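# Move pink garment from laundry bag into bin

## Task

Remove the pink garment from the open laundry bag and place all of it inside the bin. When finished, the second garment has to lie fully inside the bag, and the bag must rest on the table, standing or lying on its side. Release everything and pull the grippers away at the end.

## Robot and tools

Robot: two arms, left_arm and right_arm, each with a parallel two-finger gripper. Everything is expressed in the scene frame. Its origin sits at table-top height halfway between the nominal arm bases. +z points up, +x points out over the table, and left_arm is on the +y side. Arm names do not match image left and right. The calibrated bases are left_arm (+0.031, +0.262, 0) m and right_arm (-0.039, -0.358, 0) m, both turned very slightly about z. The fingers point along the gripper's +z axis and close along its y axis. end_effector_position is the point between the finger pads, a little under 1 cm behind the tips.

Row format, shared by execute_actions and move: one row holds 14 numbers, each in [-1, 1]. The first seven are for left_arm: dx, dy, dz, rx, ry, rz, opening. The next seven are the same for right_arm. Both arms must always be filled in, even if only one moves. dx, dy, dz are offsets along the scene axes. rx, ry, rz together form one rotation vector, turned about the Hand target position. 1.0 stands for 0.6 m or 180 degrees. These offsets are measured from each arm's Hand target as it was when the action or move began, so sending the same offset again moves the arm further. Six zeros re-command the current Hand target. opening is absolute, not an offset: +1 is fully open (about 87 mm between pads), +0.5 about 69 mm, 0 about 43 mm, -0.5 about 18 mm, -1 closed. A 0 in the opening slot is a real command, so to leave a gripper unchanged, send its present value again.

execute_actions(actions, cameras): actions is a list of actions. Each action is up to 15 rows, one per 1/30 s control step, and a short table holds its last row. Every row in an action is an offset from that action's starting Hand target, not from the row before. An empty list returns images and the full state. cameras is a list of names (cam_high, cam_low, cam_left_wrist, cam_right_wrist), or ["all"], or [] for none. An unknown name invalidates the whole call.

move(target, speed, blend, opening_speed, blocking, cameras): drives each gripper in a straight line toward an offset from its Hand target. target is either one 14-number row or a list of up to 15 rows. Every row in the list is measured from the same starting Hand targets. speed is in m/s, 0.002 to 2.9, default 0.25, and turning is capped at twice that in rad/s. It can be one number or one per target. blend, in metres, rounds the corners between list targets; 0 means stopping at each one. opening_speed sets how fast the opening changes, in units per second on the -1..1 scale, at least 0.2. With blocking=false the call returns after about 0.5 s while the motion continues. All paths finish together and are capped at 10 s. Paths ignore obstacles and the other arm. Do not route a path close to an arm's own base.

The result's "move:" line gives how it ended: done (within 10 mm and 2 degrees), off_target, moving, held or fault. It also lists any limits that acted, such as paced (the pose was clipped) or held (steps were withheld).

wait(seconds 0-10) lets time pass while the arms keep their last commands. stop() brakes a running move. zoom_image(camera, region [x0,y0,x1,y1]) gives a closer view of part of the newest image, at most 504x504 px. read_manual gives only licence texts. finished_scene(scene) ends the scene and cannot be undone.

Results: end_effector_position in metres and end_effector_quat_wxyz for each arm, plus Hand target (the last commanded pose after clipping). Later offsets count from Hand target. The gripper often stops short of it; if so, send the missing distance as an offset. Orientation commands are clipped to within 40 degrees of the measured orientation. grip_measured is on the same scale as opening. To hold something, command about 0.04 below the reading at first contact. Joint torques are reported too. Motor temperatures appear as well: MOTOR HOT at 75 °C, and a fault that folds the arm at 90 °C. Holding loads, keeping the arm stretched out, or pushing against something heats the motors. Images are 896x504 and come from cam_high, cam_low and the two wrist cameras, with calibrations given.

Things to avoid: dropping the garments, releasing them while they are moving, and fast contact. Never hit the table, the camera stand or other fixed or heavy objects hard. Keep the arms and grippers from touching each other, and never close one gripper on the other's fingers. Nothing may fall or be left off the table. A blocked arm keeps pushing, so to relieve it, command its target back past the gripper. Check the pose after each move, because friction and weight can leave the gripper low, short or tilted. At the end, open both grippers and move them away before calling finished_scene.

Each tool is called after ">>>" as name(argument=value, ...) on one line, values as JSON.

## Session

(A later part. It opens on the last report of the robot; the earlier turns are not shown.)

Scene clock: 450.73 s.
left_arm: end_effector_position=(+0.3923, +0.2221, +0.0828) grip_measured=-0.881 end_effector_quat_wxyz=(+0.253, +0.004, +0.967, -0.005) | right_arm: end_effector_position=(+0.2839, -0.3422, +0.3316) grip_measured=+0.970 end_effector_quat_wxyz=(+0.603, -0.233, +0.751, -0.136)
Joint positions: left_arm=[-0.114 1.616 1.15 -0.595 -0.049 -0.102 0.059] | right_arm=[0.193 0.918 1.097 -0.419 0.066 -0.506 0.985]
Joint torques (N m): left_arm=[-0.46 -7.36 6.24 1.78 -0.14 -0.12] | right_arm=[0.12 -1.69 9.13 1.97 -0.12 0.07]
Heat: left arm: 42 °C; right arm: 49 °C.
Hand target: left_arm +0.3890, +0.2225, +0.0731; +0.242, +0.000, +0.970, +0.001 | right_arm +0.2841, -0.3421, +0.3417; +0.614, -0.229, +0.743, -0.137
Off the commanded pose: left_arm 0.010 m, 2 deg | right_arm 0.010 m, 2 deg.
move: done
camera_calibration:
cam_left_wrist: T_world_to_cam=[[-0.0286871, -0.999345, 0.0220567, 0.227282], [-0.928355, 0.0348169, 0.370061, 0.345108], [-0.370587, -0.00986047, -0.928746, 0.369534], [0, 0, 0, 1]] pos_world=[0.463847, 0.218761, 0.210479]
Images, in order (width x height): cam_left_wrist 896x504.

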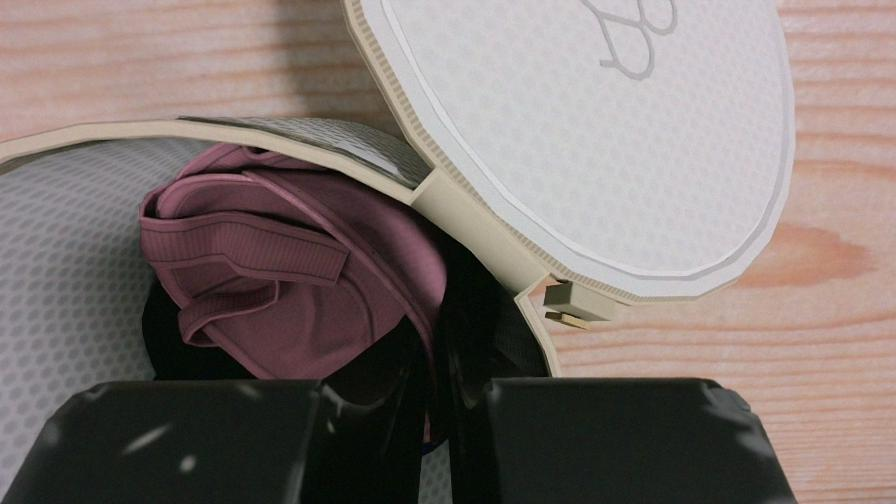

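>>> move(target=[-0.02,0,0.1968,0,-0.06,0,-1,0,0,0,0,0,0,1], speed=0.12, cameras=["cam_high","cam_low","cam_left_wrist"])

>>> zoom_image(camera="cam_high", region=[380, 290, 560, 450])

Scene clock: 456.07 s.
left_arm: end_effector_position=(+0.3766, +0.2226, +0.1791) grip_measured=-0.881 end_effector_quat_wxyz=(+0.320, +0.006, +0.947, -0.002) | right_arm: end_effector_position=(+0.2839, -0.3422, +0.3316) grip_measured=+0.970 end_effector_quat_wxyz=(+0.603, -0.233, +0.751, -0.136)
Joint positions: left_arm=[-0.133 1.416 1.289 -0.796 -0.079 -0.103 0.059] | right_arm=[0.193 0.918 1.097 -0.419 0.066 -0.506 0.985]
Joint torques (N m): left_arm=[-0.54 -8.32 10.15 1.8 -0.17 -0.15] | right_arm=[0.12 -1.69 9.13 1.97 -0.12 0.07]
Heat: left arm: 42 °C; right arm: 50 °C.
Hand target: left_arm +0.3771, +0.2226, +0.1910; +0.332, +0.000, +0.943, +0.001 | right_arm +0.2841, -0.3421, +0.3417; +0.614, -0.229, +0.743, -0.137
Off the commanded pose: left_arm 0.012 m, 2 deg | right_arm 0.010 m, 2 deg.
move: off_target (left_arm)
camera_calibration:
cam_left_wrist: T_world_to_cam=[[-0.0323405, -0.999408, 0.0117518, 0.228499], [-0.971023, 0.0342032, 0.236524, 0.334952], [-0.236786, -0.00376194, -0.971554, 0.409149], [0, 0, 0, 1]] pos_world=[0.429517, 0.218446, 0.315601]
Images, in order (width x height): cam_high 896x504, cam_low 896x504, cam_left_wrist 896x504.

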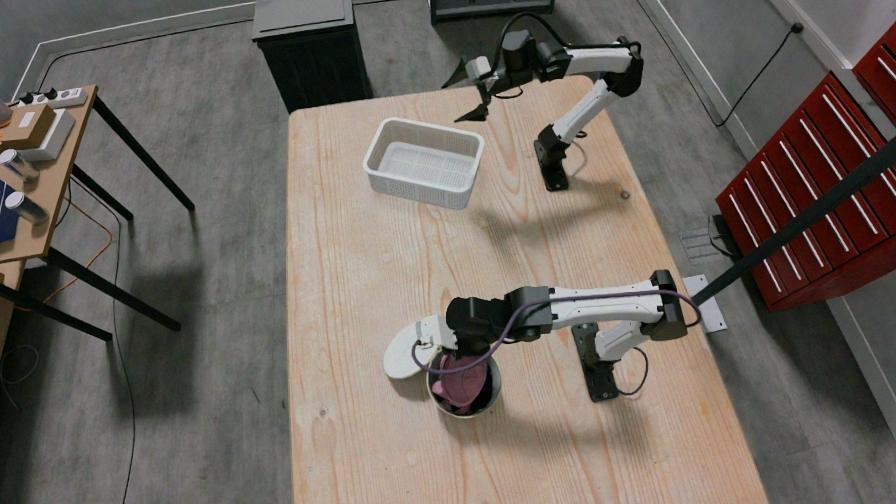

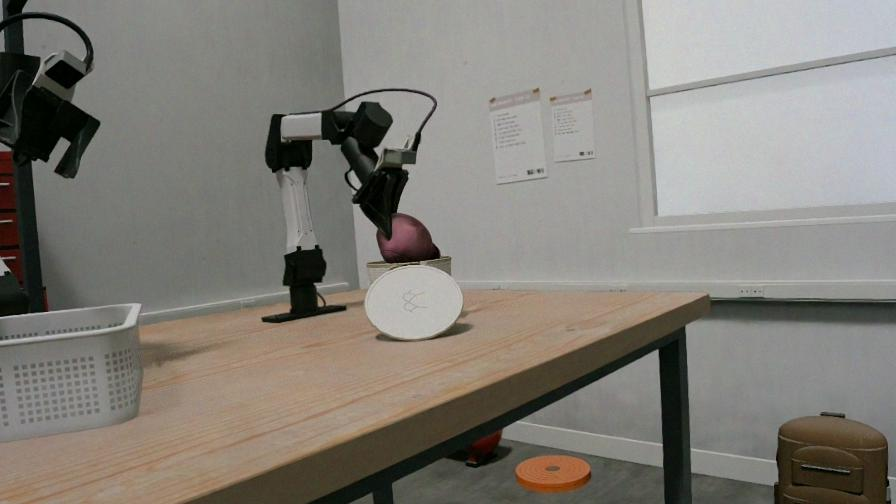

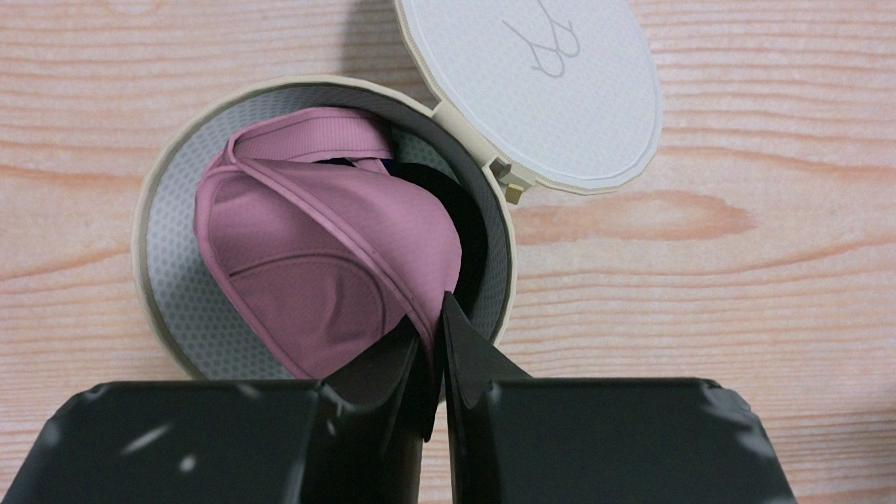

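Scaled by 2.800 from the camera's 896x504 image, which has a finer 1280x720 frame.

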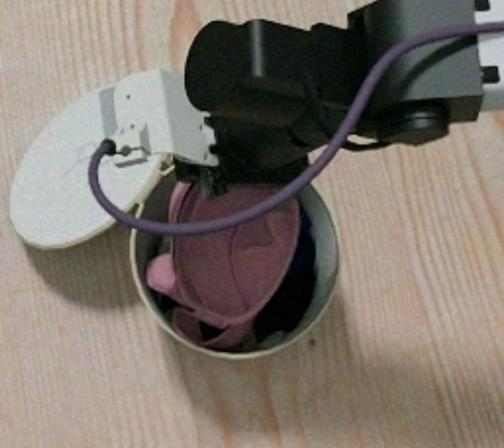

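>>> move(target=[-0.0283,0.0207,0.4317,0,-0.2,0,-1,0,0,0,0,0,0,1], speed=0.15, cameras=["cam_high","cam_low"])

>>> zoom_image(camera="cam_high", region=[380, 250, 560, 430])

>>> zoom_image(camera="cam_low", region=[320, 40, 520, 340])

Scene clock: 462.40 s.
left_arm: end_effector_position=(+0.3609, +0.2337, +0.4456) grip_measured=-0.881 end_effector_quat_wxyz=(+0.605, -0.005, +0.797, -0.007) | right_arm: end_effector_position=(+0.2839, -0.3422, +0.3316) grip_measured=+0.970 end_effector_quat_wxyz=(+0.603, -0.233, +0.751, -0.136)
Joint positions: left_arm=[-0.146 1.246 1.855 -0.883 -0.142 -0.058 0.059] | right_arm=[0.193 0.918 1.097 -0.419 0.066 -0.506 0.985]
Joint torques (N m): left_arm=[-0.5 -2.77 8.01 2.54 -0.14 0.16] | right_arm=[0.12 -1.69 9.13 1.97 -0.13 0.07]
Heat: left arm: 42 °C; right arm: 50 °C.
Hand target: left_arm +0.3601, +0.2351, +0.4501; +0.607, -0.001, +0.794, +0.001 | right_arm +0.2841, -0.3421, +0.3417; +0.614, -0.229, +0.743, -0.137
Off the commanded pose: left_arm 0.005 m, 1 deg | right_arm 0.010 m, 2 deg.
move: done
Images, in order (width x height): cam_high 896x504, cam_low 896x504.

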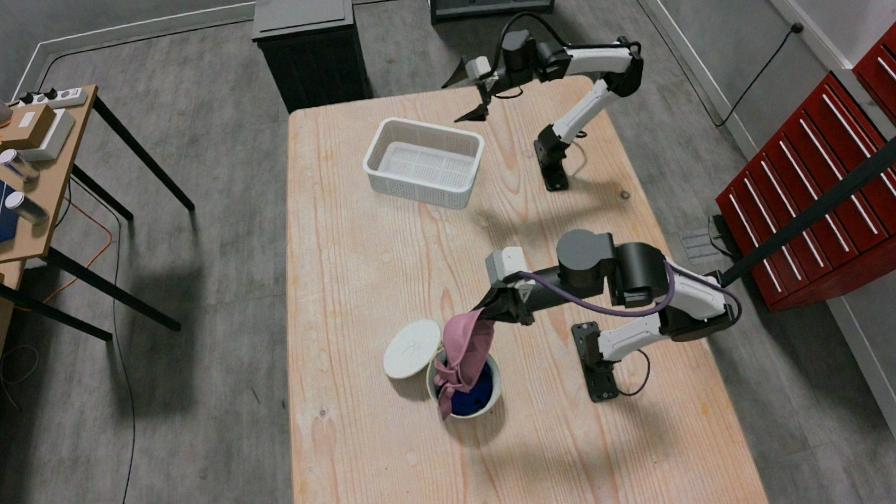

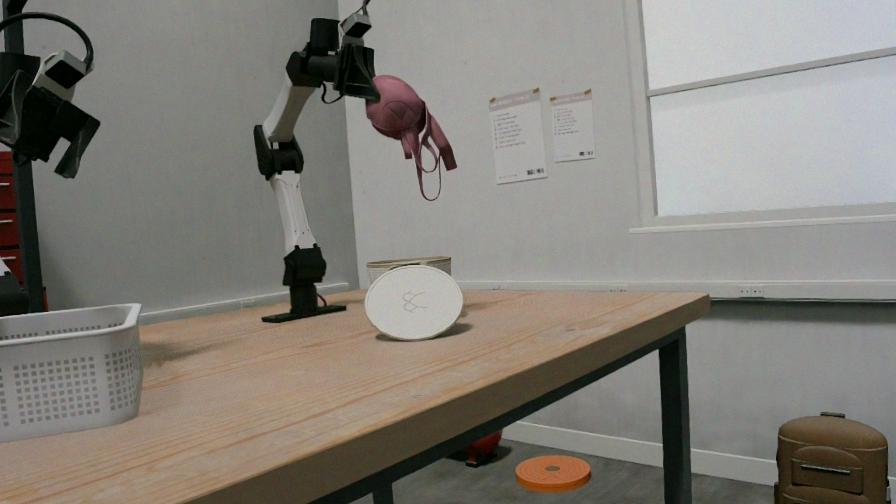

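Scaled by 2.800 from the camera's 896x504 image, which has a finer 1280x720 frame.

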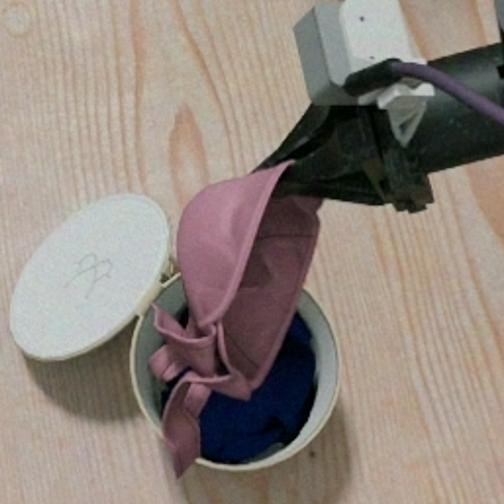

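Scaled by 1.680 from the camera's 896x504 image, which has a finer 1280x720 frame.

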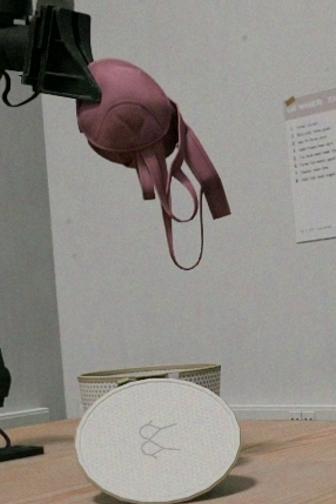

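>>> zoom_image(camera="cam_high", region=[350, 100, 500, 220])

Scaled by 3.360 from the camera's 896x504 image, which has a finer 1280x720 frame.

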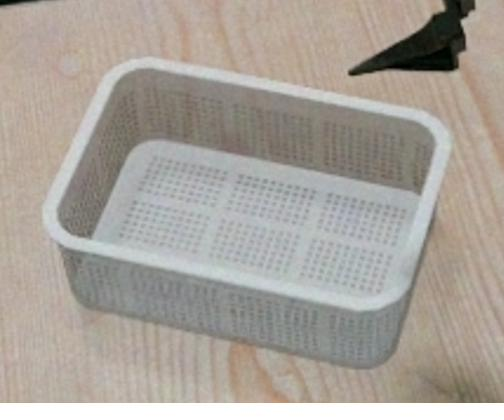

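>>> move(target=[0.0165,-0.4752,0,0,0,-0.4444,-1,-0.2167,-0.2833,0.05,0,0,0,1], speed=0.22, cameras=["cam_high","cam_low"])

>>> zoom_image(camera="cam_high", region=[340, 100, 560, 320])

>>> zoom_image(camera="cam_low", region=[100, 0, 400, 340])

Scene clock: 506.03 s.
left_arm: end_effector_position=(+0.3701, -0.0468, +0.4518) grip_measured=-0.881 end_effector_quat_wxyz=(+0.476, +0.497, +0.612, -0.389) | right_arm: end_effector_position=(+0.1540, -0.5123, +0.3642) grip_measured=+0.970 end_effector_quat_wxyz=(+0.609, -0.224, +0.749, -0.131)
Joint positions: left_arm=[-0.453 2.058 2.846 -1.175 0.869 0.299 0.059] | right_arm=[-1.327 1.153 1.549 -1.487 -1.316 -1.58 0.985]
Joint torques (N m): left_arm=[-0.39 -8.96 6.9 2.2 0.41 0.15] | right_arm=[-0.42 -1.14 8.29 0.79 -0.84 -0.02]
Motor temperatures (°C): left_arm=[22 30 35 45 25 23 24] | right_arm=[22 24 50 48 25 26 23]
Heat: left arm: 45 °C; right arm: 50 °C.
Hand target: left_arm +0.3698, -0.0501, +0.4501; +0.466, +0.510, +0.609, -0.390 | right_arm +0.1541, -0.5122, +0.3717; +0.614, -0.229, +0.743, -0.137
Off the commanded pose: left_arm 0.004 m, 2 deg | right_arm 0.008 m, 1 deg.
elbow stopped short (left arm): the move would have taken joint 3 (elbow) straighter than the controller allows.
move: done
Images, in order (width x height): cam_high 896x504, cam_low 896x504.

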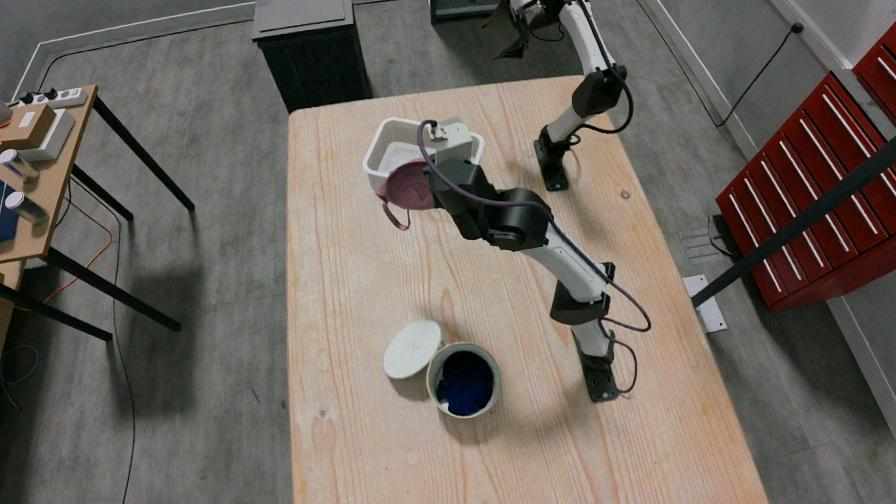

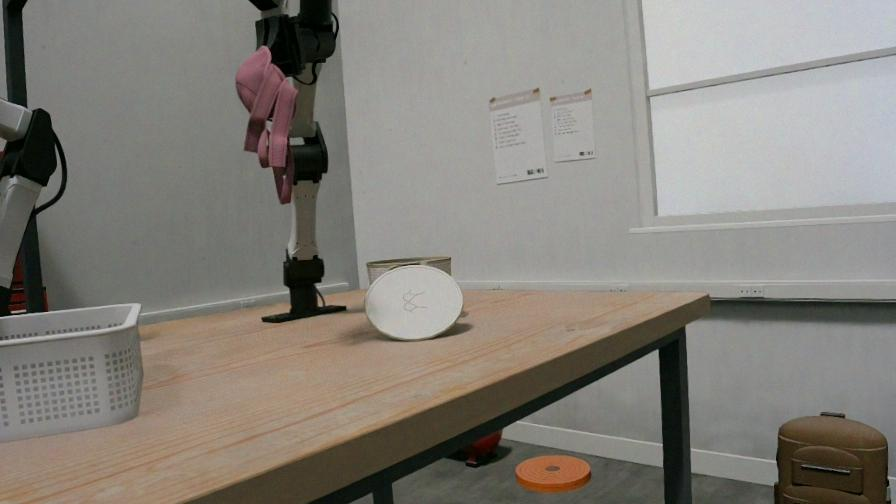

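Scaled by 2.291 from the camera's 896x504 image, which has a finer 1280x720 frame.

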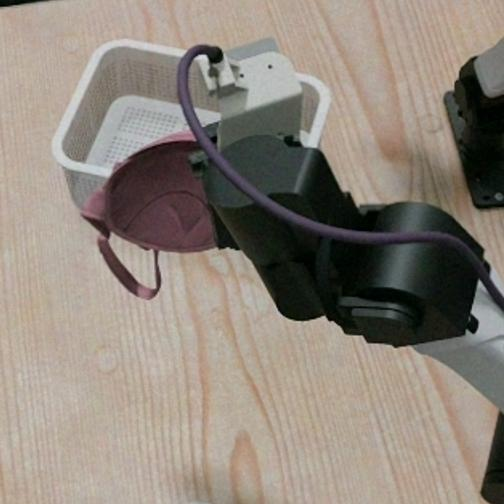

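Scaled by 1.482 from the camera's 896x504 image, which has a finer 1280x720 frame.

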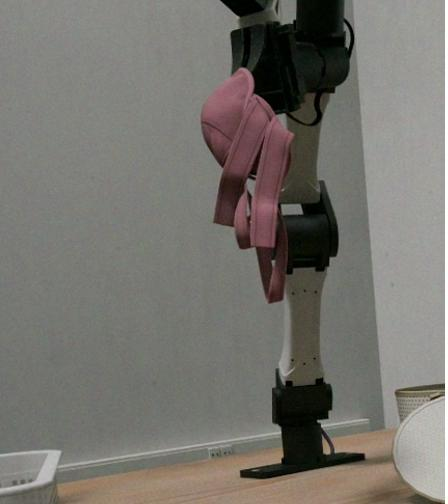

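>>> move(target=[[-0.0747,-0.3832,-0.0835,0,0,0,-1,0,0,0,0,0,0,1],[-0.0913,-0.4748,-0.2002,0,0,0,-1,0,0,0,0,0,0,1],[-0.0863,-0.4998,-0.4502,0,0,0,-1,0,0,0,0,0,0,1]], speed=[0.2,0.15,0.13], blend=0.03, cameras=["cam_high","cam_low","cam_left_wrist"])

>>> zoom_image(camera="cam_high", region=[340, 90, 520, 230])

Scene clock: 526.37 s.
left_arm: end_effector_position=(+0.3203, -0.3488, +0.1674) grip_measured=-0.881 end_effector_quat_wxyz=(+0.454, +0.515, +0.615, -0.388) | right_arm: end_effector_position=(+0.1540, -0.5118, +0.3640) grip_measured=+0.970 end_effector_quat_wxyz=(+0.609, -0.224, +0.749, -0.131)
Joint positions: left_arm=[-1.04 2.35 2.026 0.014 0.341 0.097 0.059] | right_arm=[-1.327 1.153 1.549 -1.491 -1.316 -1.583 0.985]
Joint torques (N m): left_arm=[-0.61 -18.74 7.71 2.76 -0.02 -0.06] | right_arm=[-0.44 -1.05 8.4 0.78 -0.84 -0.04]
Heat: left arm: 45 °C; right arm: 47 °C.
Hand target: left_arm +0.3181, -0.3500, +0.1802; +0.466, +0.510, +0.609, -0.390 | right_arm +0.1541, -0.5122, +0.3717; +0.614, -0.229, +0.743, -0.137
Off the commanded pose: left_arm 0.013 m, 2 deg | right_arm 0.008 m, 1 deg.
elbow stopped short (left arm): the move would have taken joint 3 (elbow) straighter than the controller allows.
move: off_target (left_arm)
camera_calibration:
cam_left_wrist: T_world_to_cam=[[-0.98937, -0.14527, 0.00654431, 0.261101], [-0.136918, 0.915438, -0.378453, 0.445778], [0.0489871, -0.375326, -0.925597, 0.153494], [0, 0, 0, 1]] pos_world=[0.311842, -0.312542, 0.30907]
Images, in order (width x height): cam_high 896x504, cam_low 896x504, cam_left_wrist 896x504.

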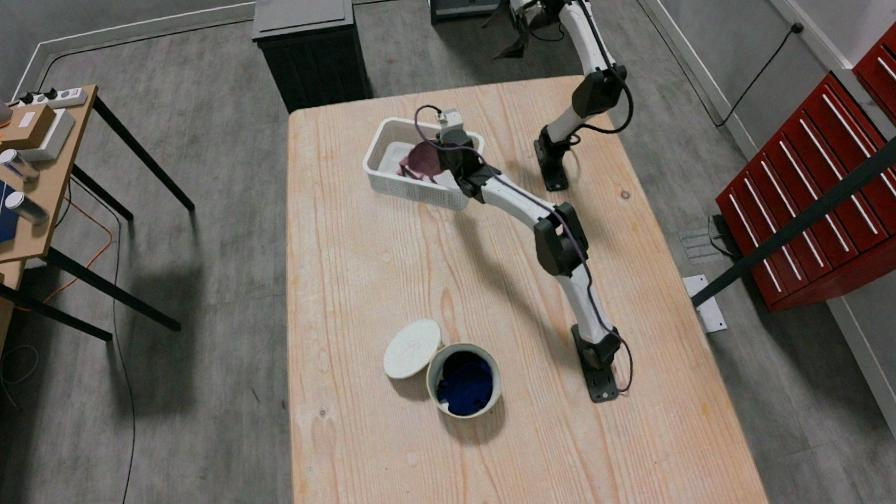

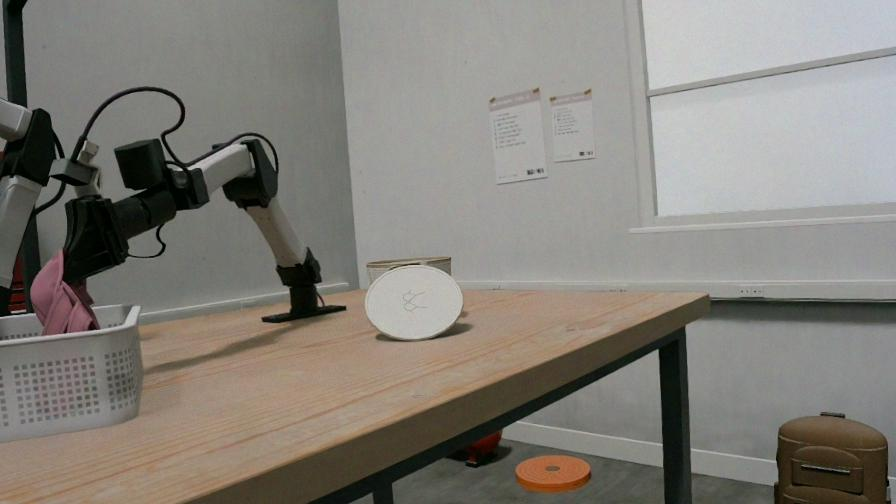

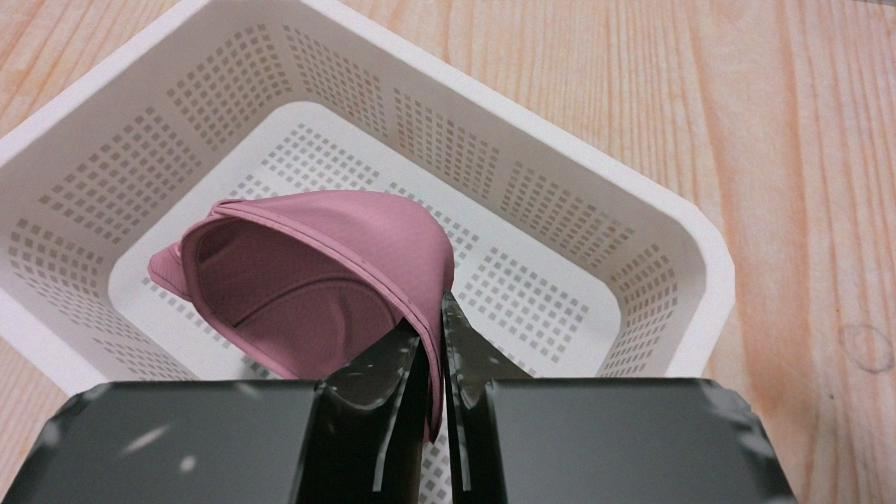

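Scaled by 2.800 from the camera's 896x504 image, which has a finer 1280x720 frame.

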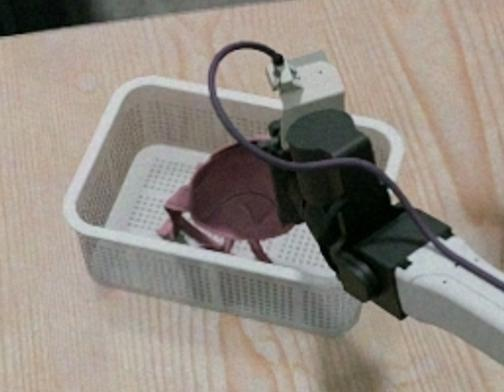

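>>> move(target=[[0,0,-0.05,0,0,0,-1,0,0,0,0,0,0,1],[0,0,-0.05,0,0,0,0.25,0,0,0,0,0,0,1],[0.0033,0.0167,0.1667,0,0,0,0.25,0,0,0,0,0,0,1],[0.0283,0.25,0.25,0.1368,0.0241,0,0.25,0,0,0,0,0,0,1]], speed=[0.1,0.1,0.15,0.25], blend=[0,0,0.03,0], opening_speed=1.2, cameras=["cam_high","cam_low","cam_left_wrist"])

>>> zoom_image(camera="cam_high", region=[340, 90, 520, 230])

>>> zoom_image(camera="cam_high", region=[370, 300, 530, 440])

Scene clock: 537.87 s.
left_arm: end_effector_position=(+0.3399, -0.2044, +0.3191) grip_measured=+0.250 end_effector_quat_wxyz=(+0.395, +0.546, +0.678, -0.294) | right_arm: end_effector_position=(+0.1540, -0.5118, +0.3640) grip_measured=+0.970 end_effector_quat_wxyz=(+0.609, -0.224, +0.749, -0.131)
Joint positions: left_arm=[-0.886 2.309 2.848 -1.123 0.36 0.267 0.625] | right_arm=[-1.327 1.153 1.549 -1.491 -1.316 -1.583 0.985]
Joint torques (N m): left_arm=[0.03 -15.58 8.14 2.16 0.3 0.11] | right_arm=[-0.44 -1.05 8.4 0.78 -0.84 -0.04]
Motor temperatures (°C): left_arm=[22 40 36 46 25 23 24] | right_arm=[22 24 46 45 26 26 23]
Heat: left arm: 46 °C; right arm: 46 °C.
Hand target: left_arm +0.3352, -0.2000, +0.3301; +0.323, +0.583, +0.695, -0.270 | right_arm +0.1541, -0.5122, +0.3717; +0.614, -0.229, +0.743, -0.137
Off the commanded pose: left_arm 0.013 m, 10 deg | right_arm 0.008 m, 1 deg.
elbow stopped short (left arm): the move would have taken joint 3 (elbow) straighter than the controller allows.
move: off_target (left_arm)
camera_calibration:
cam_left_wrist: T_world_to_cam=[[-0.97772, -0.207936, -0.0287396, 0.294891], [-0.202257, 0.969829, -0.1361, 0.329694], [0.0561726, -0.127255, -0.990278, 0.415983], [0, 0, 0, 1]] pos_world=[0.331637, -0.205492, 0.465286]
Images, in order (width x height): cam_high 896x504, cam_low 896x504, cam_left_wrist 896x504.

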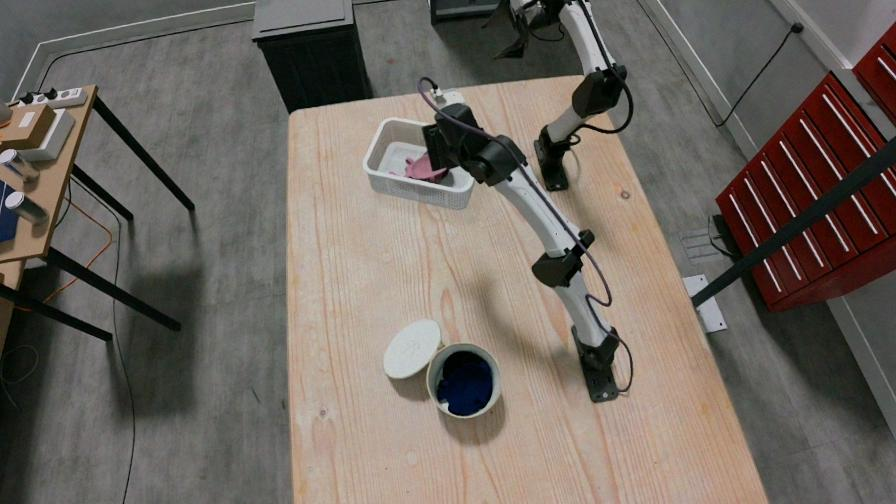

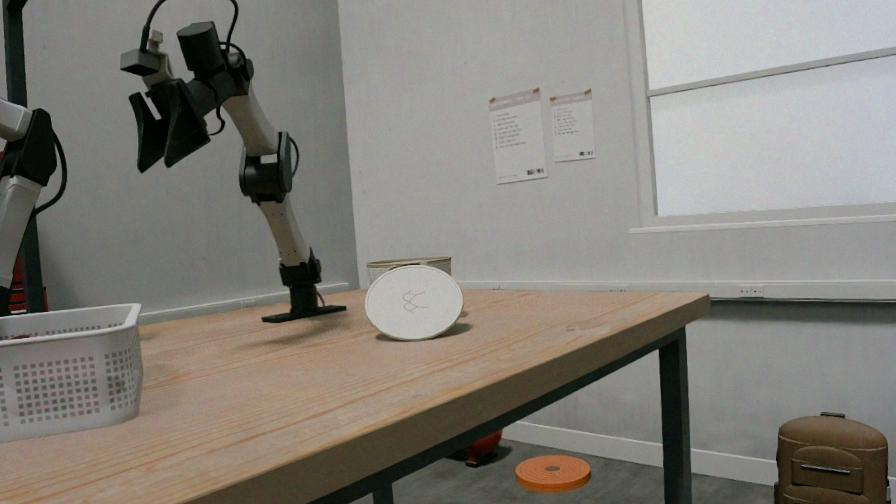

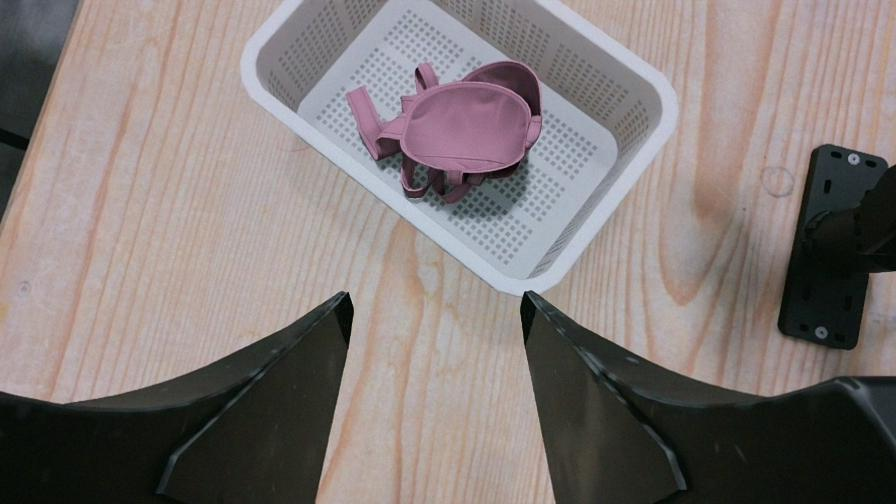

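Scaled by 2.800 from the camera's 896x504 image, which has a finer 1280x720 frame.

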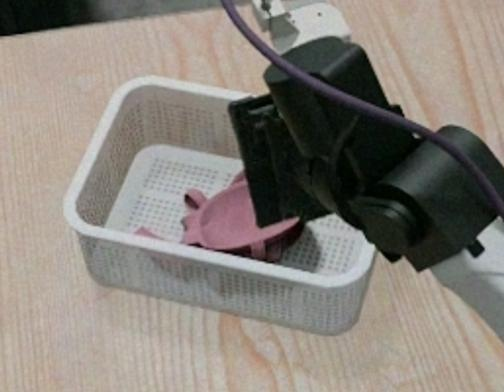

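Scaled by 3.150 from the camera's 896x504 image, which has a finer 1280x720 frame.

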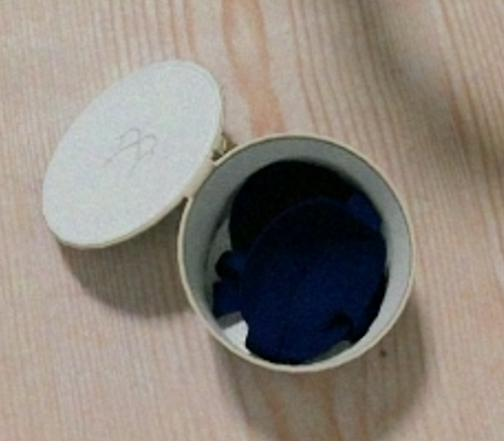

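>>> move(target=[-0.1417,0.3333,0.0333,-0.1094,-0.0193,0,0.25,0,0,0,0,0,0,1], speed=0.25, cameras=["cam_high"])

Scene clock: 544.13 s.
left_arm: end_effector_position=(+0.2493, +0.0001, +0.3551) grip_measured=+0.250 end_effector_quat_wxyz=(+0.443, +0.527, +0.627, -0.364) | right_arm: end_effector_position=(+0.1540, -0.5118, +0.3640) grip_measured=+0.970 end_effector_quat_wxyz=(+0.609, -0.224, +0.749, -0.131)
Joint positions: left_arm=[-0.533 1.254 1.535 -0.782 0.779 0.379 0.625] | right_arm=[-1.327 1.153 1.549 -1.491 -1.316 -1.583 0.985]
Joint torques (N m): left_arm=[0.5 -4.29 5.75 2.34 0.41 0.02] | right_arm=[-0.44 -1.05 8.4 0.78 -0.84 -0.04]
Heat: left arm: 46 °C; right arm: 46 °C.
Hand target: left_arm +0.2502, +0.0000, +0.3501; +0.439, +0.527, +0.629, -0.367 | right_arm +0.1541, -0.5122, +0.3717; +0.614, -0.229, +0.743, -0.137
Off the commanded pose: left_arm 0.005 m, 1 deg | right_arm 0.008 m, 1 deg.
move: done
Images, in order (width x height): cam_high 896x504.

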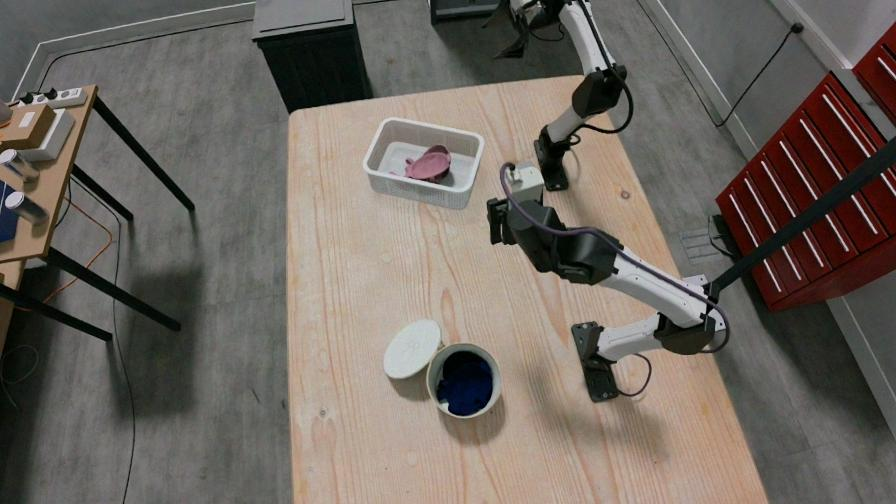

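>>> finished_scene(scene=2)

The scene is finished: the task was done.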